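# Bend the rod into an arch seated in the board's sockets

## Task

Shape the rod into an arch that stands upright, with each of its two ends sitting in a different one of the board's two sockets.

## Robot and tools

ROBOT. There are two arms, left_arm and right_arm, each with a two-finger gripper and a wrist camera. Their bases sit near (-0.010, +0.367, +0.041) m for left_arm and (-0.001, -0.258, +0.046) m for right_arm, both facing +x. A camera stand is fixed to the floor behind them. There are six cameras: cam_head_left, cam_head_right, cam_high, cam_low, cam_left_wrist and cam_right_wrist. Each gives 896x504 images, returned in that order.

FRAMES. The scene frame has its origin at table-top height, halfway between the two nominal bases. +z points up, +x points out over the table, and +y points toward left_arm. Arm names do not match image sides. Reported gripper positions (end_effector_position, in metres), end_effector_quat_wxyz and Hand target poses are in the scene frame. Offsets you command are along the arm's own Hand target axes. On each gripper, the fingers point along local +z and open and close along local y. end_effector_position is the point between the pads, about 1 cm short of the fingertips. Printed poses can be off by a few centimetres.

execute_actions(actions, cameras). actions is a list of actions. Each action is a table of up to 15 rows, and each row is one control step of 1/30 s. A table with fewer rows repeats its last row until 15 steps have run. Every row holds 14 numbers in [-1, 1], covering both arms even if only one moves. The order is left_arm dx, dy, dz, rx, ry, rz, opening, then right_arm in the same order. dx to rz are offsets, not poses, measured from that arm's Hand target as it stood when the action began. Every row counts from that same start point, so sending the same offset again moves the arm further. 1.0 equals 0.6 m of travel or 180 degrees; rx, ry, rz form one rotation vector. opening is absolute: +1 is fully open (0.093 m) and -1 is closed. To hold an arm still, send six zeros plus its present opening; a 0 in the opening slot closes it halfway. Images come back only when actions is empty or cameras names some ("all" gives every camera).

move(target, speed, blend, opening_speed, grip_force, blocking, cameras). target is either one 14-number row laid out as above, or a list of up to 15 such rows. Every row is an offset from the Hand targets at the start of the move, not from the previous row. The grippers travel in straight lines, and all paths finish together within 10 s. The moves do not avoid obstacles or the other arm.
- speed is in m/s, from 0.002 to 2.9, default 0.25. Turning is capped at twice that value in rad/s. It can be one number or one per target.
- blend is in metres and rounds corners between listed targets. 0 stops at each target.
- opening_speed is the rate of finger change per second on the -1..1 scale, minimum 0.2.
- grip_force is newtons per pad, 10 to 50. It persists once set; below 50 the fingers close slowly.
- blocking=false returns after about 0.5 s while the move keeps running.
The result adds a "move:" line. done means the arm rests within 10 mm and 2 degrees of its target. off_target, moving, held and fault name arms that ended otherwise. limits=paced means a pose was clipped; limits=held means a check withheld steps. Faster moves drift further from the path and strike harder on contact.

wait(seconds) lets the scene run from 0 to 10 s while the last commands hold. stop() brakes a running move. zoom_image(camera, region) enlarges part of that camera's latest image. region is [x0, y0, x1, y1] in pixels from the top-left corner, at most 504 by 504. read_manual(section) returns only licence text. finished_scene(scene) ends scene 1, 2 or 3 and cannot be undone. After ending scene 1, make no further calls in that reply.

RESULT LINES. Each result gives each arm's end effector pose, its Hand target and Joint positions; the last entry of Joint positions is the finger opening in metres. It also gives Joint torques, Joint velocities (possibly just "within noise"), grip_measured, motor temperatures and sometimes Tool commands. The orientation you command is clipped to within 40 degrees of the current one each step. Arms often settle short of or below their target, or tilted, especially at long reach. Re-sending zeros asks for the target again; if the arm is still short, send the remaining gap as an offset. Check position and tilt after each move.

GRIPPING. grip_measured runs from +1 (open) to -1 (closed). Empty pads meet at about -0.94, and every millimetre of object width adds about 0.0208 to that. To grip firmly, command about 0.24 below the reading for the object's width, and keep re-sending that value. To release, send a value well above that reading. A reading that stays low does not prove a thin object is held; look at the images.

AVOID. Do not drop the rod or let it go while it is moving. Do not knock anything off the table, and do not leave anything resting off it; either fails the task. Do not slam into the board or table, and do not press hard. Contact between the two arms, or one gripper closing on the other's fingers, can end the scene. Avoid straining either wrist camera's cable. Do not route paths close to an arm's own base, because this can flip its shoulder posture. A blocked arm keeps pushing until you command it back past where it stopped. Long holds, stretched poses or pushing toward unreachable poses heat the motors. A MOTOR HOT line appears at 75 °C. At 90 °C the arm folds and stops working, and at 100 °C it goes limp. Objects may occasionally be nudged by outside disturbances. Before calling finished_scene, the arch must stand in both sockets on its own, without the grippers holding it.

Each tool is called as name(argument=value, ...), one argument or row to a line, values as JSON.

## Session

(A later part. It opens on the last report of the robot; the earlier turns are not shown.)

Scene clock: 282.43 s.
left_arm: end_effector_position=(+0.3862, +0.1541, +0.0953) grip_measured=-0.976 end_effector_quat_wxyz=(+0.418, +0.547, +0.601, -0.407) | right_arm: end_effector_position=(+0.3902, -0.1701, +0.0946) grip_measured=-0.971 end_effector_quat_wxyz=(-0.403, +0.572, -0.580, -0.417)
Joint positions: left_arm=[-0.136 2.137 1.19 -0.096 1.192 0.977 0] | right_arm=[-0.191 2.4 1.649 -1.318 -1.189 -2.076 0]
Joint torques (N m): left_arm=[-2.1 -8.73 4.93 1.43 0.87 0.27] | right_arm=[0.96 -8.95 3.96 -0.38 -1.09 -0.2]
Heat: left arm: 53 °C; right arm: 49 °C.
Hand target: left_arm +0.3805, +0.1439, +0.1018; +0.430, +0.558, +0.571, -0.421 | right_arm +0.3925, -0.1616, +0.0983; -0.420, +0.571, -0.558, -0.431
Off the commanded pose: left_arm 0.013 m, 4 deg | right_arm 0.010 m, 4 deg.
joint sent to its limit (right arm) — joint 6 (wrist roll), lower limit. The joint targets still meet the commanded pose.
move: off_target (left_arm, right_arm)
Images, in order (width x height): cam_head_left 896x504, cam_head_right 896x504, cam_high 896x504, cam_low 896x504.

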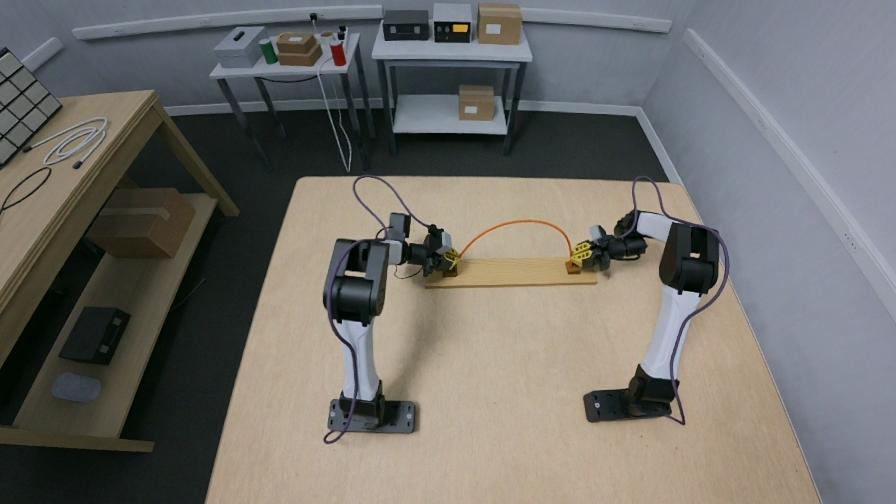

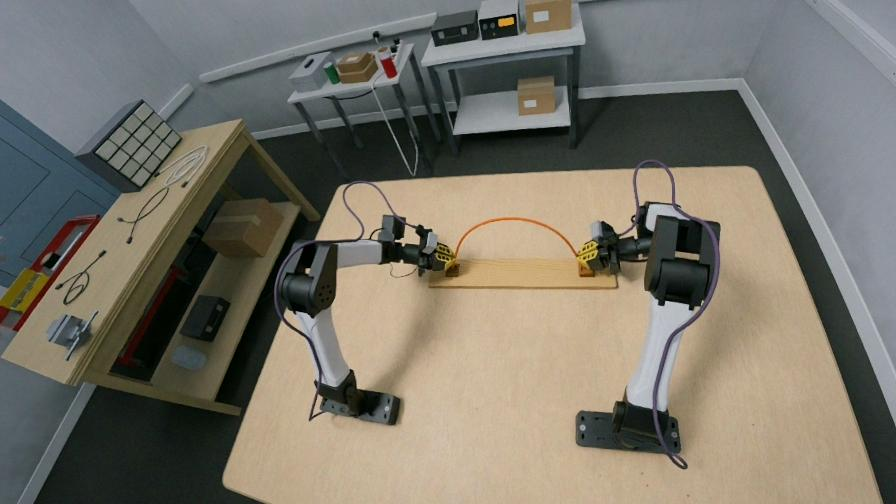

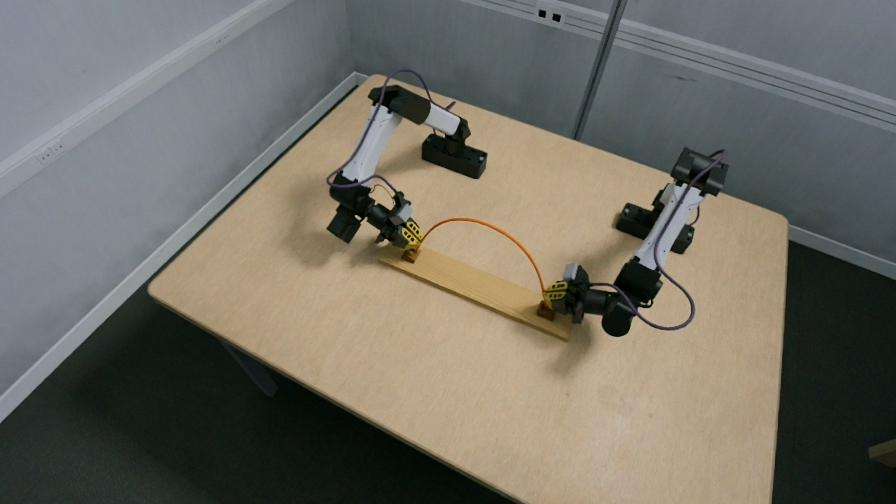

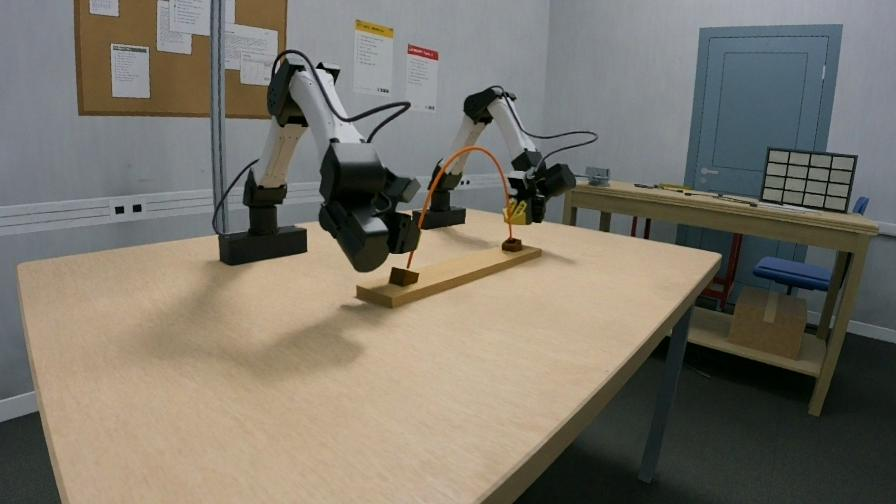

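move(
  target=[0.0105,0.0001,-0.0005,0,0,0,-1,0.0097,-0.0047,-0.0095,0,0,0,-1],
  speed=0.05,
  cameras=["cam_head_left","cam_head_right","cam_high","cam_low"],
)

zoom_image(
  camera="cam_head_left",
  region=[550, 230, 600, 280],
)

zoom_image(
  camera="cam_head_right",
  region=[430, 230, 480, 280],
)

zoom_image(
  camera="cam_high",
  region=[390, 220, 440, 270],
)

zoom_image(
  camera="cam_low",
  region=[370, 240, 440, 310],
)

zoom_image(
  camera="cam_low",
  region=[480, 210, 550, 280],
)

Scene clock: 304.80 s.
left_arm: end_effector_position=(+0.3860, +0.1555, +0.0892) grip_measured=-0.976 end_effector_quat_wxyz=(+0.416, +0.547, +0.601, -0.407) | right_arm: end_effector_position=(+0.3908, -0.1754, +0.0901) grip_measured=-0.971 end_effector_quat_wxyz=(-0.404, +0.565, -0.586, -0.418)
Joint positions: left_arm=[-0.132 2.152 1.19 -0.096 1.192 0.991 0] | right_arm=[-0.205 2.412 1.649 -1.316 -1.189 -2.077 0]
Joint torques (N m): left_arm=[-1.95 -8.73 4.77 1.45 0.89 0.27] | right_arm=[0.81 -8.91 4.96 -0.4 -1 -0.18]
Heat: left arm: 53 °C; right arm: 50 °C.
Hand target: left_arm +0.3805, +0.1460, +0.0958; +0.430, +0.558, +0.572, -0.421 | right_arm +0.3955, -0.1686, +0.0944; -0.420, +0.572, -0.558, -0.430
Off the commanded pose: left_arm 0.013 m, 4 deg | right_arm 0.009 m, 4 deg.
joint sent to its limit (right arm) — joint 6 (wrist roll), lower limit. The joint targets still meet the commanded pose.
move: off_target (left_arm, right_arm)
Images, in order (width x height): cam_head_left 896x504, cam_head_right 896x504, cam_high 896x504, cam_low 896x504.

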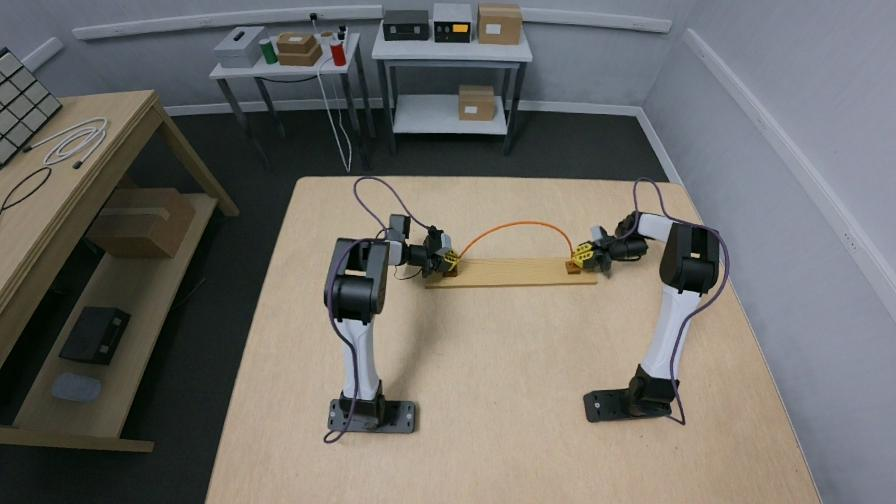

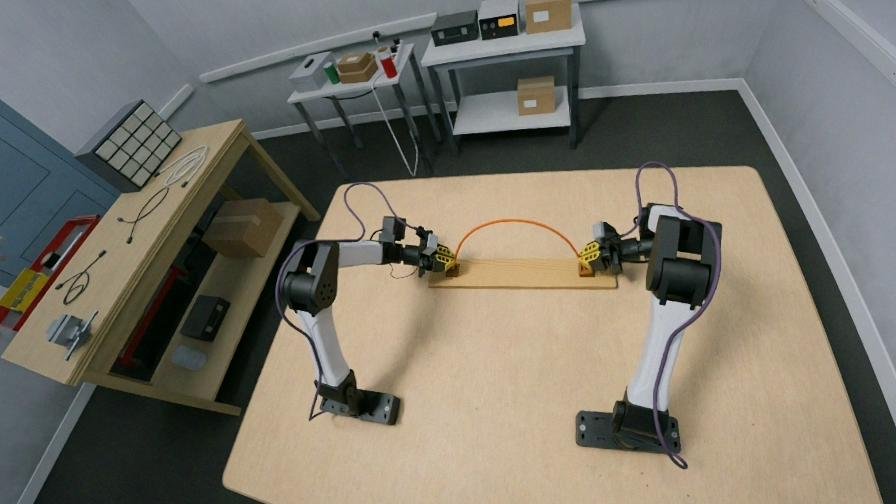

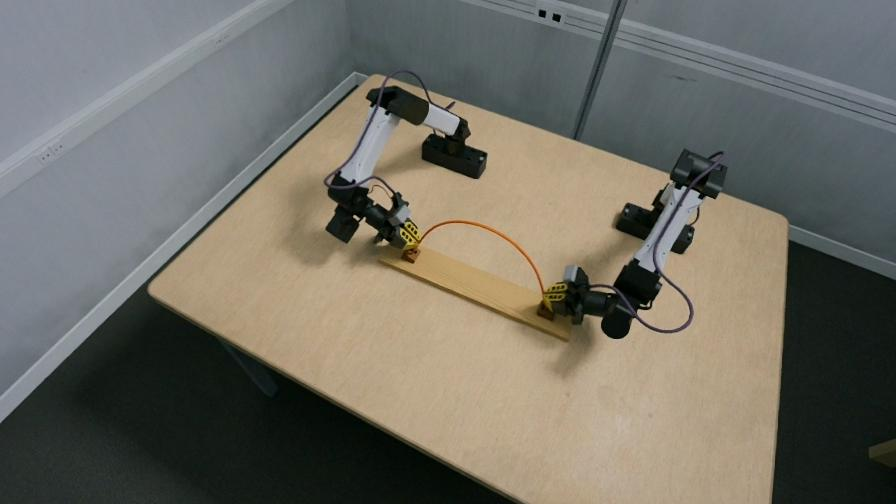

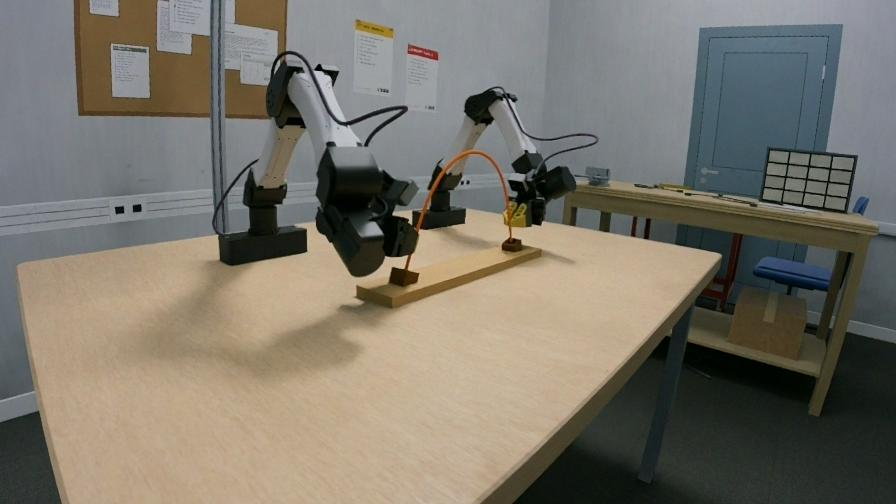

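Scaled by 10.080 from the camera's 896x504 image, which has a finer 1280x720 frame.

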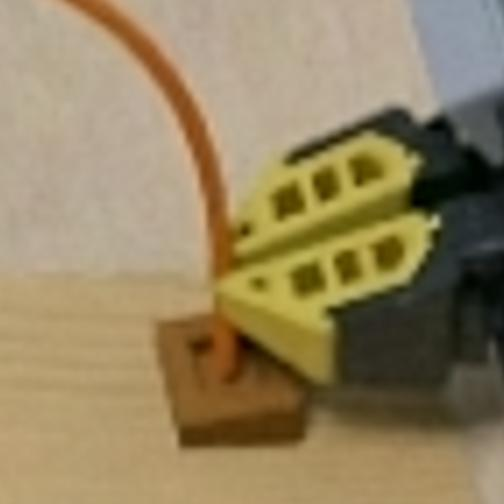

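Scaled by 10.080 from the camera's 896x504 image, which has a finer 1280x720 frame.

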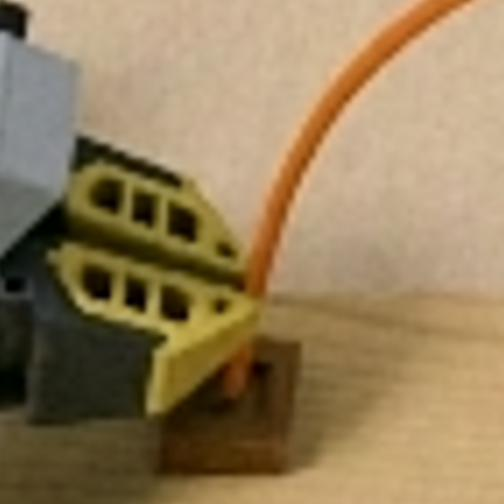

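Scaled by 10.080 from the camera's 896x504 image, which has a finer 1280x720 frame.

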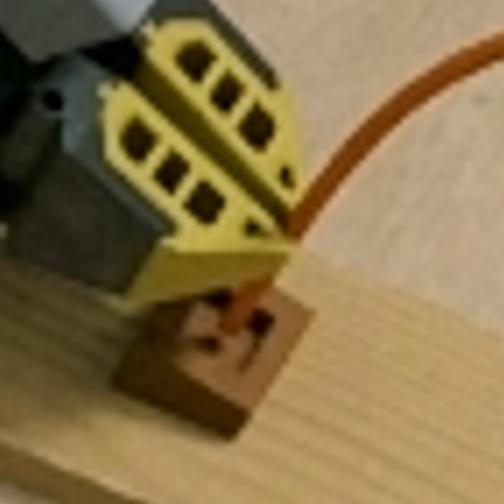

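Scaled by 7.200 from the camera's 896x504 image, which has a finer 1280x720 frame.

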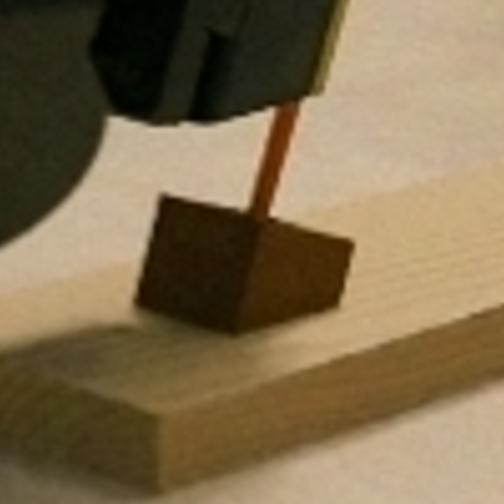

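Scaled by 7.200 from the camera's 896x504 image, which has a finer 1280x720 frame.

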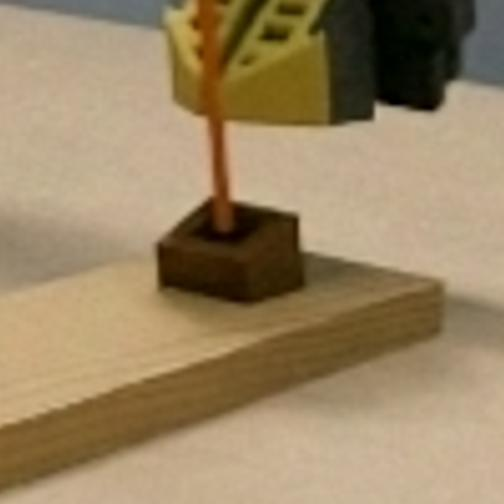

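move(
  target=[0.0174,0.0001,-0.0002,0,0,0,-1,0.019,-0.0015,0.0002,0,0,0,-1],
  speed=0.04,
  cameras=["cam_head_left","cam_head_right","cam_high","cam_low"],
)

zoom_image(
  camera="cam_head_left",
  region=[550, 230, 600, 280],
)

zoom_image(
  camera="cam_head_right",
  region=[430, 230, 480, 280],
)

zoom_image(
  camera="cam_high",
  region=[390, 220, 440, 270],
)

zoom_image(
  camera="cam_high",
  region=[525, 275, 575, 325],
)

zoom_image(
  camera="cam_low",
  region=[370, 240, 440, 310],
)

zoom_image(
  camera="cam_low",
  region=[480, 210, 550, 280],
)

Scene clock: 316.60 s.
left_arm: end_effector_position=(+0.3854, +0.1577, +0.0815) grip_measured=-0.976 end_effector_quat_wxyz=(+0.417, +0.547, +0.599, -0.410) | right_arm: end_effector_position=(+0.3914, -0.1767, +0.0830) grip_measured=-0.971 end_effector_quat_wxyz=(-0.403, +0.564, -0.587, -0.418)
Joint positions: left_arm=[-0.126 2.176 1.19 -0.092 1.202 1.012 0] | right_arm=[-0.208 2.429 1.649 -1.302 -1.188 -2.077 0]
Joint torques (N m): left_arm=[-1.85 -8.66 4.51 1.45 0.83 0.3] | right_arm=[0.54 -8.42 4.79 -0.29 -0.97 -0.2]
Heat: left arm: 52 °C; right arm: 49 °C.
Hand target: left_arm +0.3805, +0.1490, +0.0858; +0.430, +0.558, +0.572, -0.421 | right_arm +0.3964, -0.1715, +0.0833; -0.420, +0.571, -0.558, -0.431
Off the commanded pose: left_arm 0.011 m, 4 deg | right_arm 0.007 m, 4 deg.
joint sent to its limit (right arm) — joint 6 (wrist roll), lower limit. The joint targets are off in orientation, not in position.
move: off_target (left_arm, right_arm)
Images, in order (width x height): cam_head_left 896x504, cam_head_right 896x504, cam_high 896x504, cam_low 896x504.

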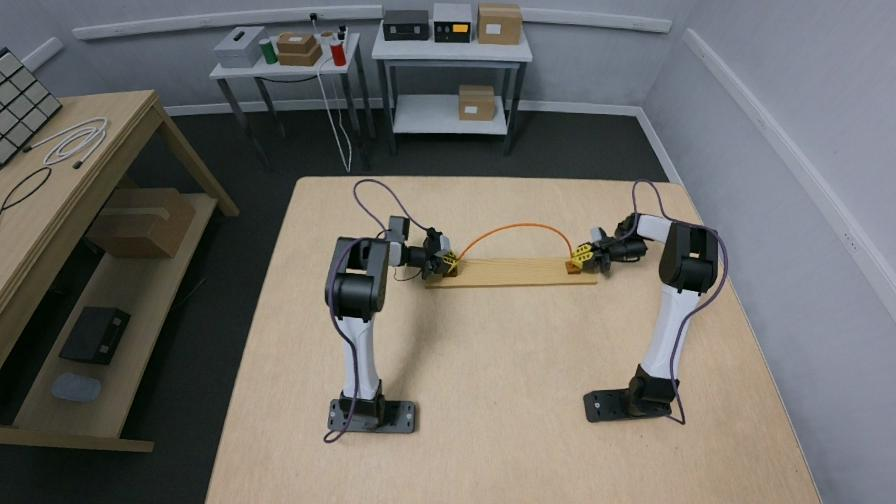

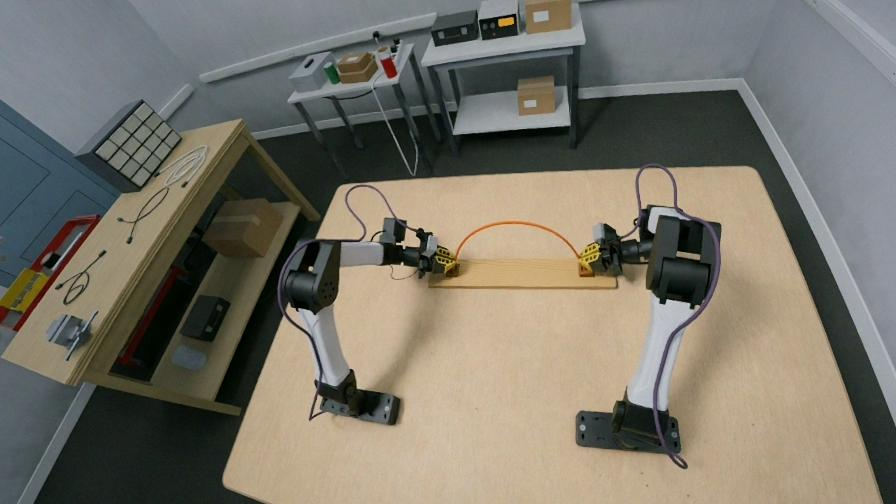

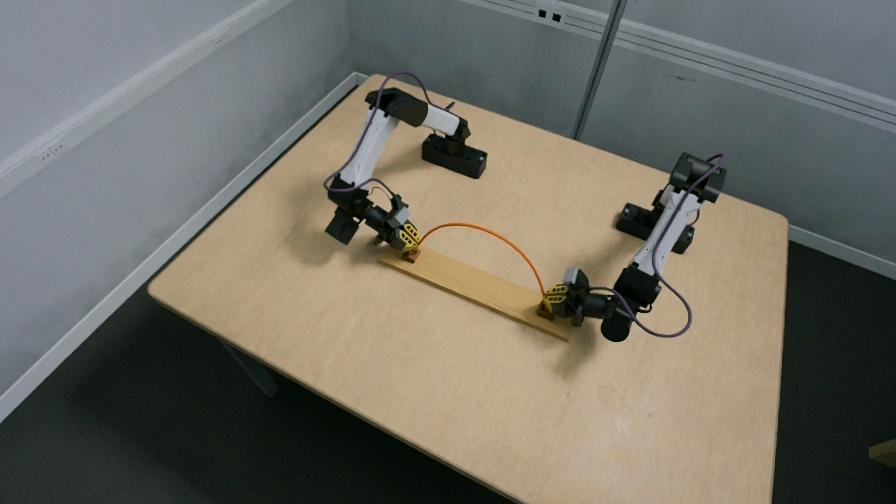

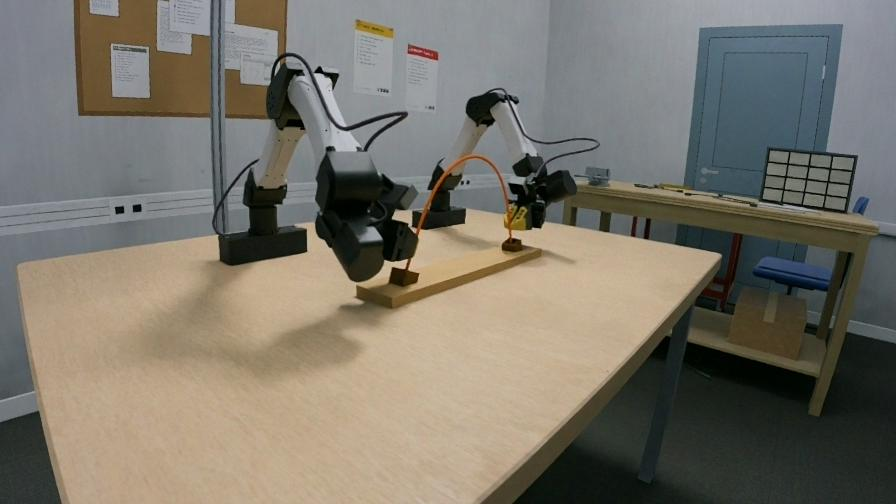

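Scaled by 10.080 from the camera's 896x504 image, which has a finer 1280x720 frame.

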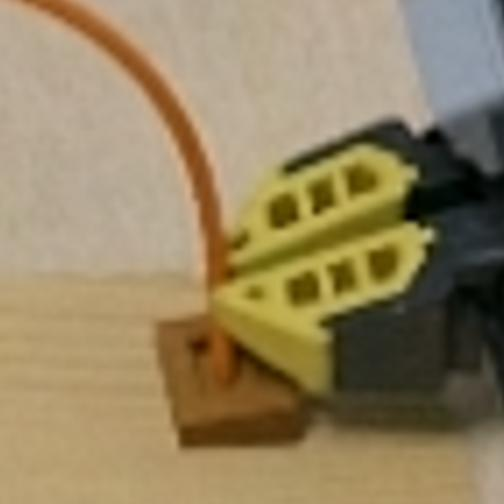

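Scaled by 10.080 from the camera's 896x504 image, which has a finer 1280x720 frame.

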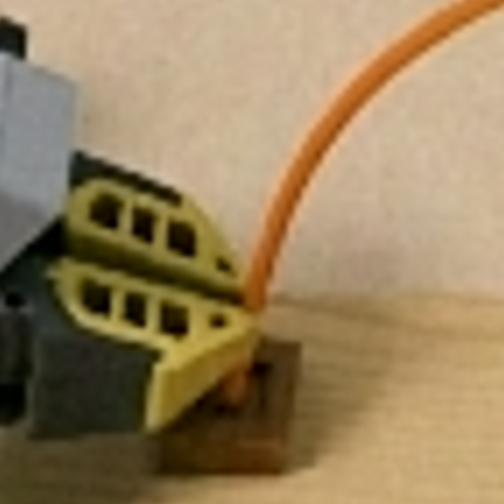

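Scaled by 10.080 from the camera's 896x504 image, which has a finer 1280x720 frame.

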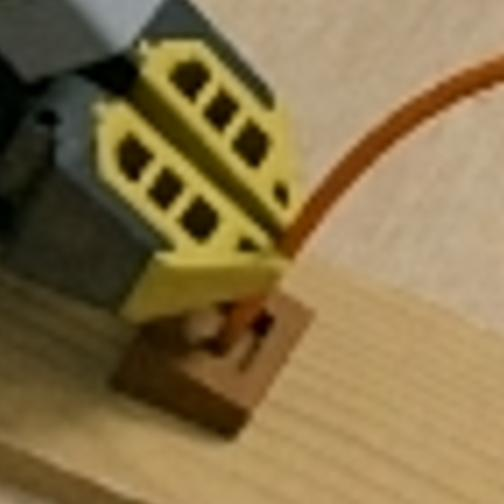

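Scaled by 10.080 from the camera's 896x504 image, which has a finer 1280x720 frame.

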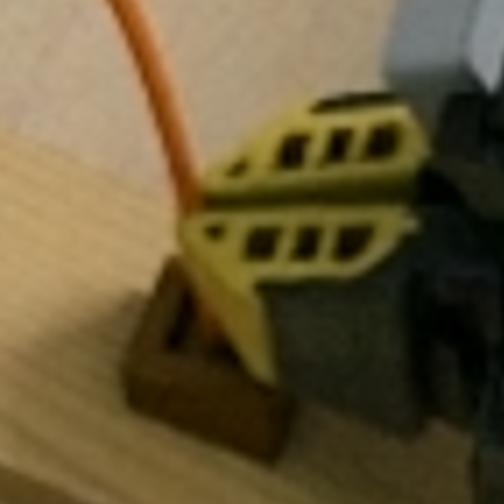

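Scaled by 7.200 from the camera's 896x504 image, which has a finer 1280x720 frame.

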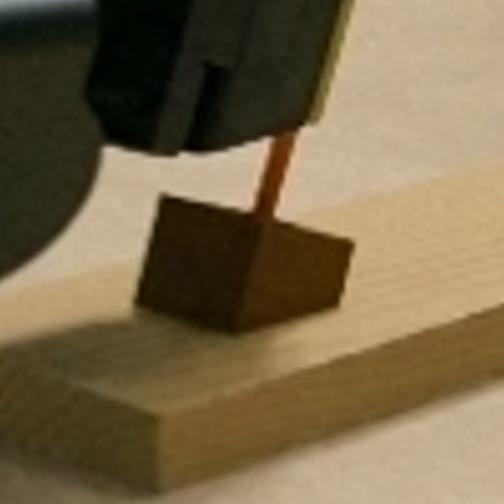

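Scaled by 7.200 from the camera's 896x504 image, which has a finer 1280x720 frame.

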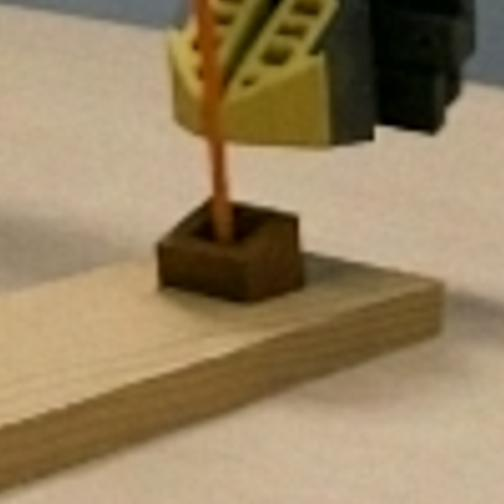

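move(
  target=[0.0105,0.0001,-0.0005,0,0,0,-1,0.0105,-0.0003,-0.0005,0,0,0,-1],
  speed=0.04,
  cameras=["cam_head_left","cam_head_right","cam_high","cam_low"],
)

zoom_image(
  camera="cam_high",
  region=[390, 220, 440, 270],
)

zoom_image(
  camera="cam_low",
  region=[370, 240, 440, 310],
)

zoom_image(
  camera="cam_low",
  region=[480, 210, 550, 280],
)

Scene clock: 328.80 s.
left_arm: end_effector_position=(+0.3850, +0.1581, +0.0808) grip_measured=-0.976 end_effector_quat_wxyz=(+0.422, +0.548, +0.591, -0.415) | right_arm: end_effector_position=(+0.3922, -0.1770, +0.0824) grip_measured=-0.971 end_effector_quat_wxyz=(-0.407, +0.559, -0.588, -0.421)
Joint positions: left_arm=[-0.122 2.187 1.19 -0.08 1.224 1.022 0] | right_arm=[-0.21 2.436 1.649 -1.301 -1.2 -2.077 0]
Joint torques (N m): left_arm=[-1.76 -8.16 4.36 1.4 0.67 0.31] | right_arm=[0.34 -8.03 4.55 -0.16 -0.82 -0.19]
Heat: left arm: 52 °C; right arm: 49 °C.
Hand target: left_arm +0.3804, +0.1510, +0.0798; +0.430, +0.558, +0.571, -0.421 | right_arm +0.3967, -0.1736, +0.0773; -0.420, +0.571, -0.558, -0.431
Off the commanded pose: left_arm 0.008 m, 3 deg | right_arm 0.008 m, 4 deg.
joint sent to its limit (right arm) — joint 6 (wrist roll), lower limit. The joint targets are off in orientation, not in position.
move: off_target (left_arm, right_arm)
Images, in order (width x height): cam_head_left 896x504, cam_head_right 896x504, cam_high 896x504, cam_low 896x504.

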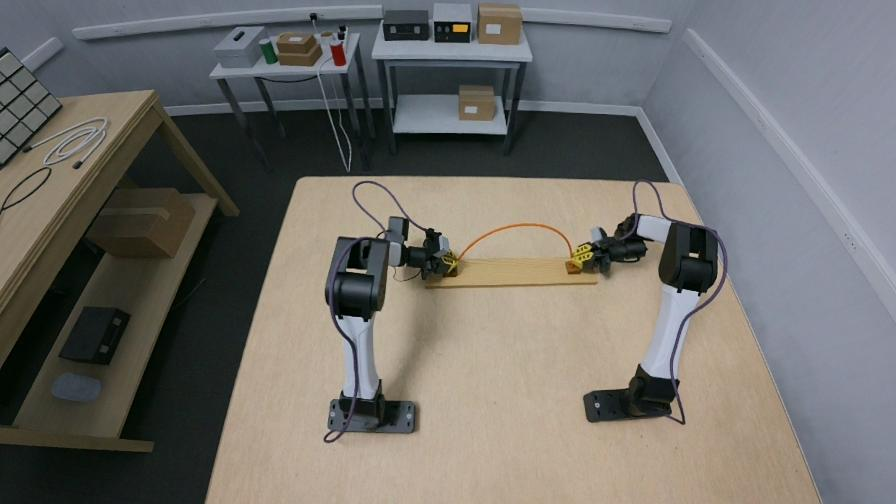

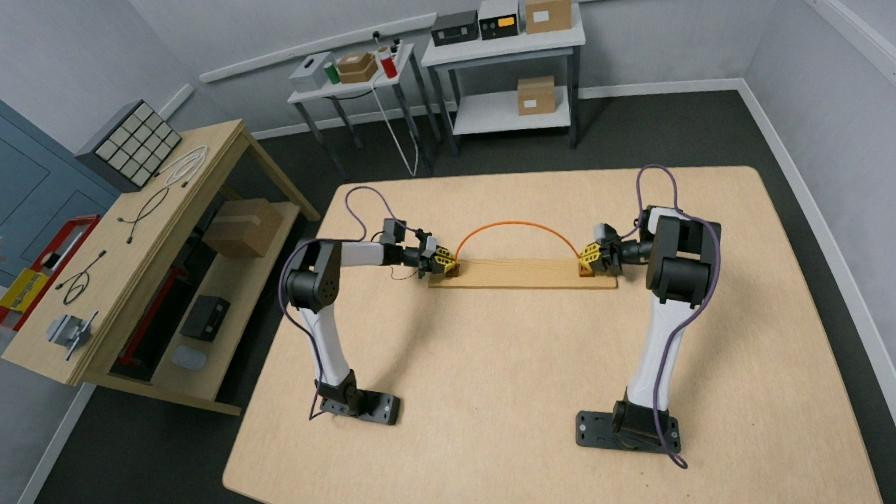

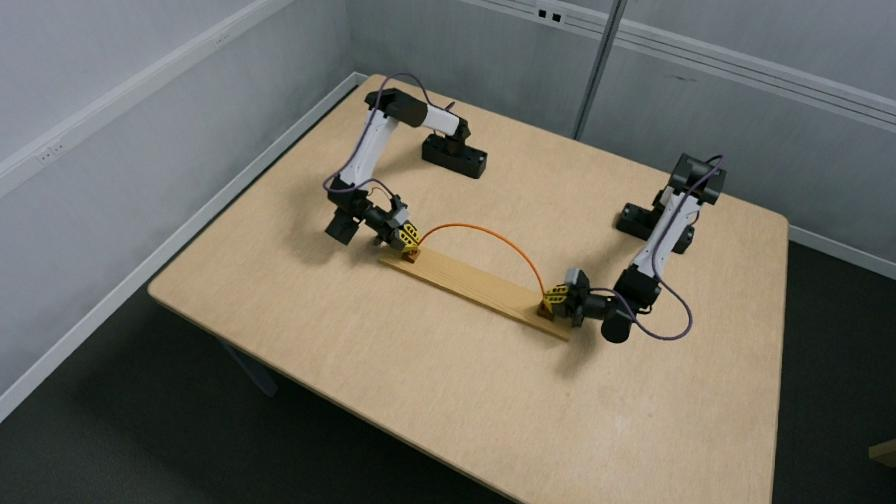

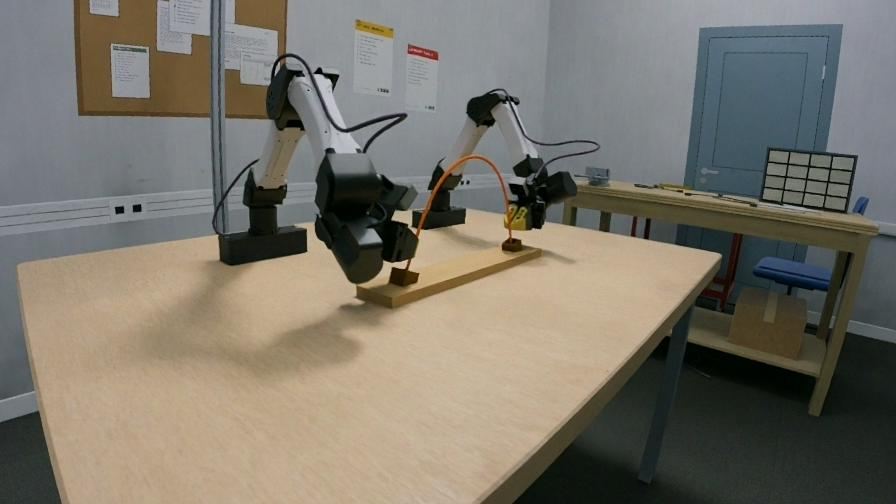

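Scaled by 10.080 from the camera's 896x504 image, which has a finer 1280x720 frame.

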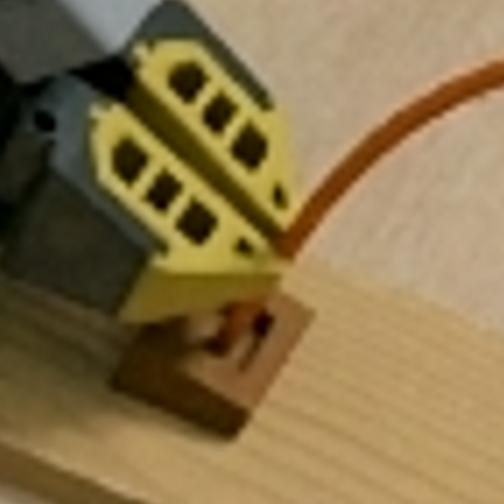

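Scaled by 7.200 from the camera's 896x504 image, which has a finer 1280x720 frame.

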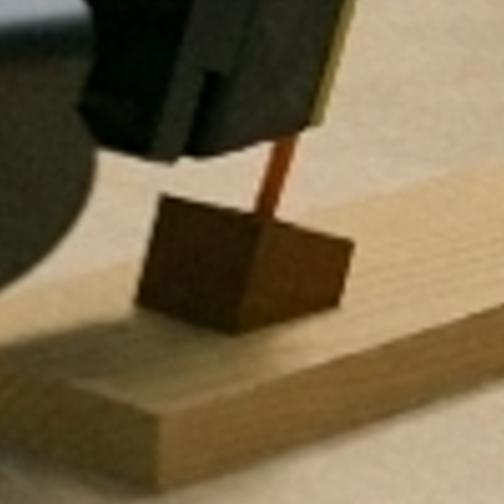

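Scaled by 7.200 from the camera's 896x504 image, which has a finer 1280x720 frame.

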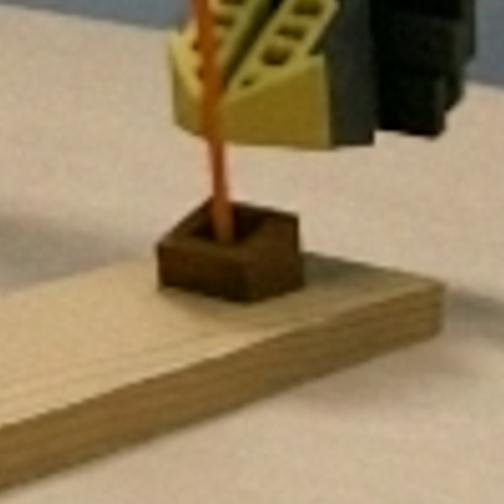

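move(
  target=[-0.006,0.0003,-0.0157,0,0,0,-1,-0.006,0.0003,-0.0157,0,0,0,-1],
  speed=0.03,
  cameras=["cam_head_left","cam_head_right","cam_high","cam_low"],
)

zoom_image(
  camera="cam_head_left",
  region=[550, 230, 600, 280],
)

zoom_image(
  camera="cam_head_right",
  region=[430, 230, 480, 280],
)

zoom_image(
  camera="cam_high",
  region=[390, 220, 440, 270],
)

zoom_image(
  camera="cam_low",
  region=[370, 240, 440, 310],
)

zoom_image(
  camera="cam_low",
  region=[480, 210, 550, 280],
)

Scene clock: 341.73 s.
left_arm: end_effector_position=(+0.3826, +0.1627, +0.0817) grip_measured=-0.976 end_effector_quat_wxyz=(+0.428, +0.552, +0.582, -0.416) | right_arm: end_effector_position=(+0.3932, -0.1798, +0.0830) grip_measured=-0.971 end_effector_quat_wxyz=(-0.410, +0.555, -0.589, -0.420)
Joint positions: left_arm=[-0.109 2.187 1.19 -0.111 1.244 1.073 0] | right_arm=[-0.218 2.436 1.649 -1.302 -1.205 -2.077 0]
Joint torques (N m): left_arm=[-1.05 -9.32 5.48 0.9 0.58 0.3] | right_arm=[-0.66 -9.36 4.7 -0.34 -0.66 -0.2]
Heat: left arm: 52 °C; right arm: 50 °C.
Hand target: left_arm +0.3805, +0.1591, +0.0859; +0.430, +0.558, +0.572, -0.421 | right_arm +0.3967, -0.1816, +0.0834; -0.420, +0.571, -0.558, -0.431
Off the commanded pose: left_arm 0.006 m, 1 deg | right_arm 0.004 m, 4 deg.
joint sent to its limit (right arm) — joint 6 (wrist roll), lower limit. The joint targets are off in orientation, not in position.
move: off_target (right_arm)
Images, in order (width x height): cam_head_left 896x504, cam_head_right 896x504, cam_high 896x504, cam_low 896x504.

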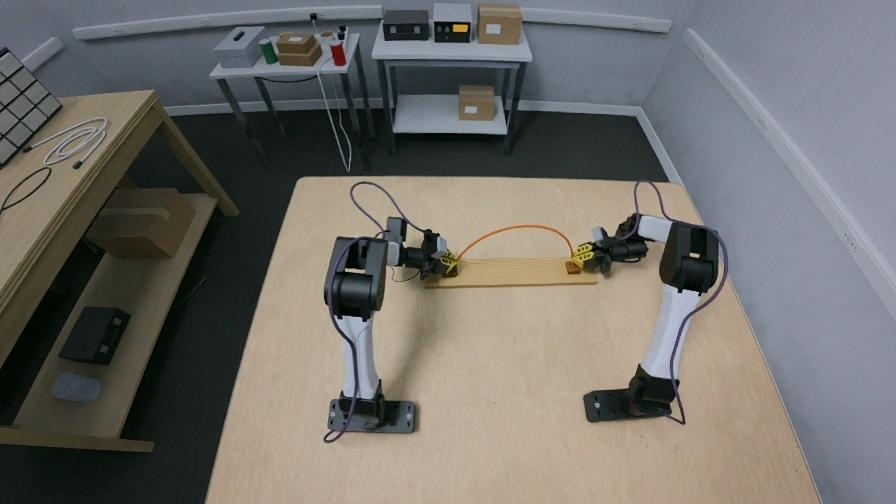

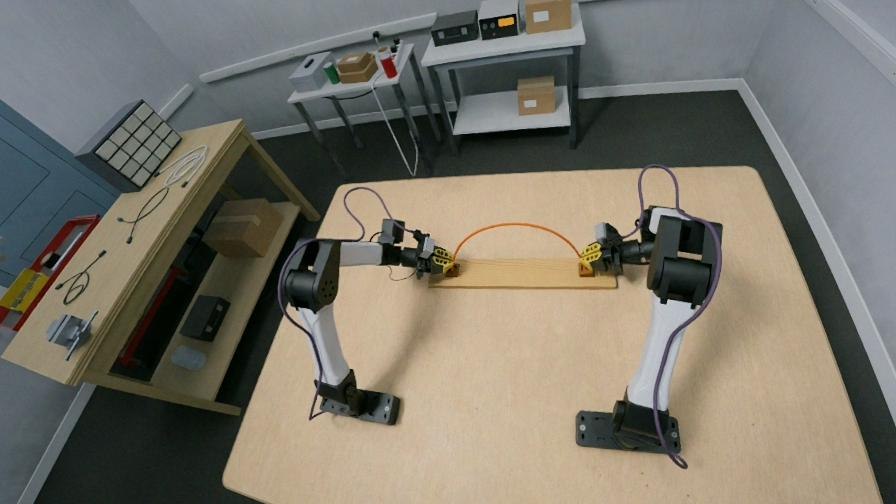

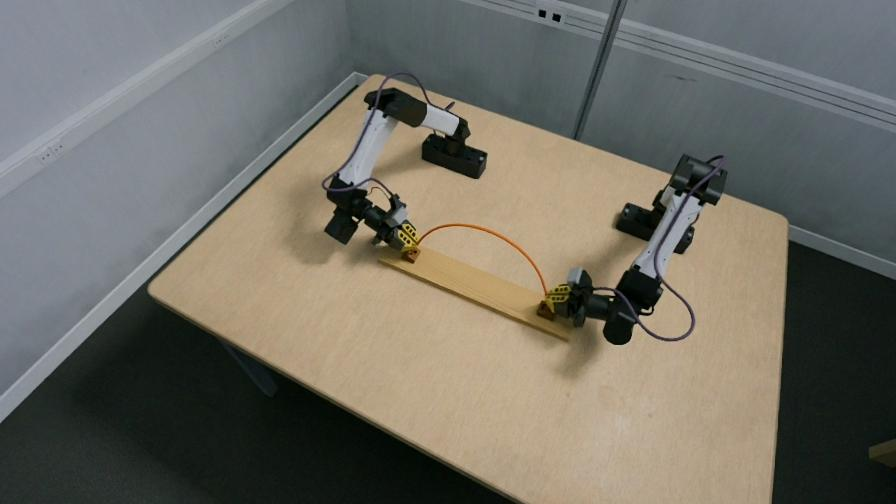

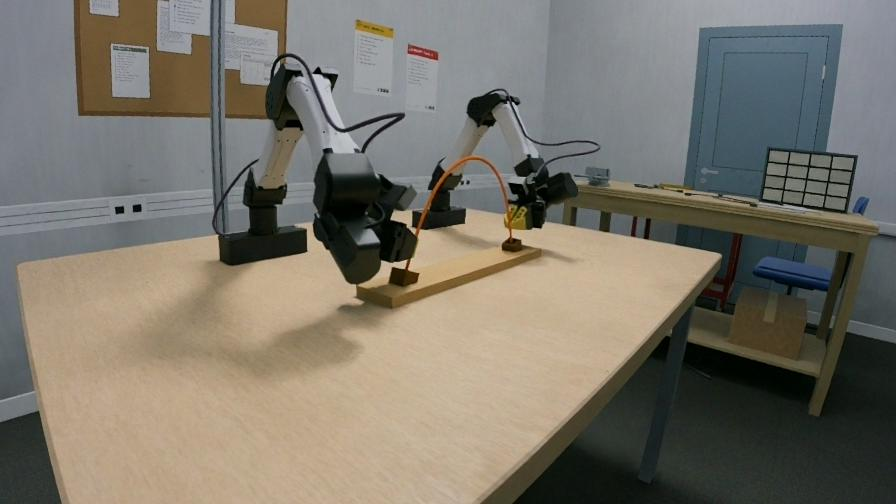

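Scaled by 10.080 from the camera's 896x504 image, which has a finer 1280x720 frame.

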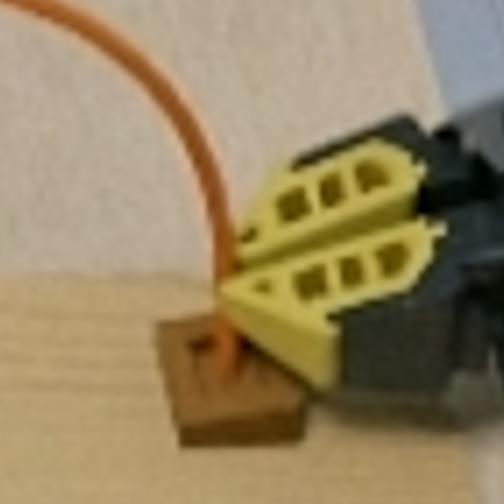

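Scaled by 10.080 from the camera's 896x504 image, which has a finer 1280x720 frame.

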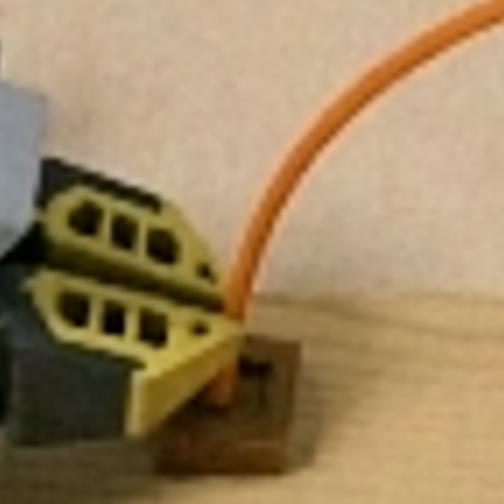

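Scaled by 10.080 from the camera's 896x504 image, which has a finer 1280x720 frame.

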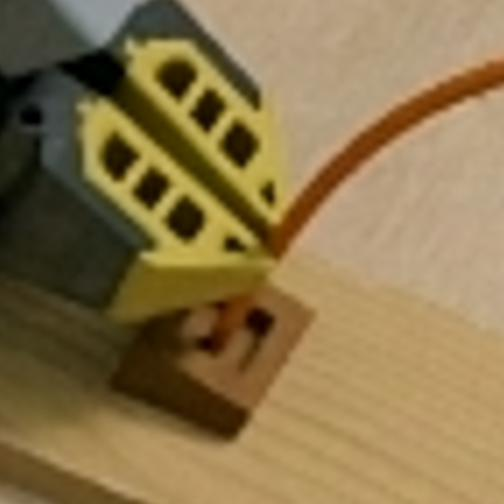

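Scaled by 7.200 from the camera's 896x504 image, which has a finer 1280x720 frame.

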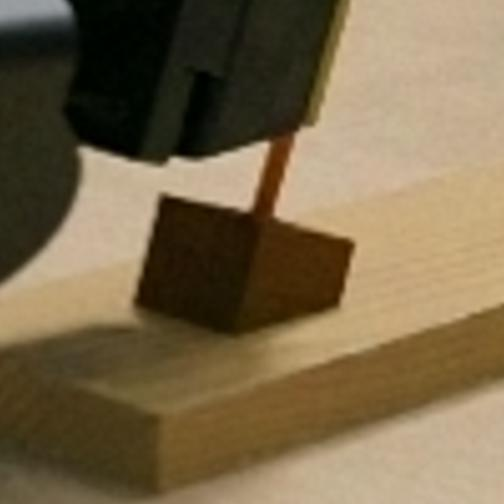

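Scaled by 7.200 from the camera's 896x504 image, which has a finer 1280x720 frame.

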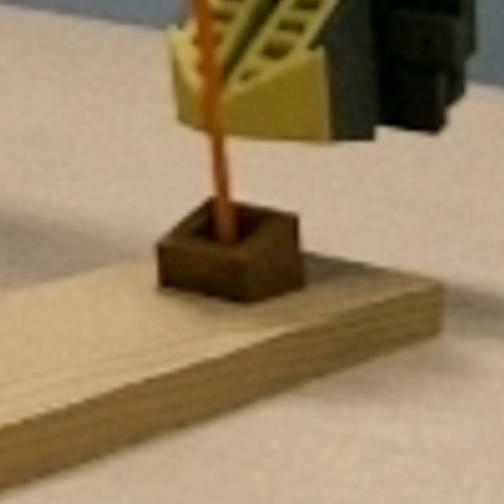

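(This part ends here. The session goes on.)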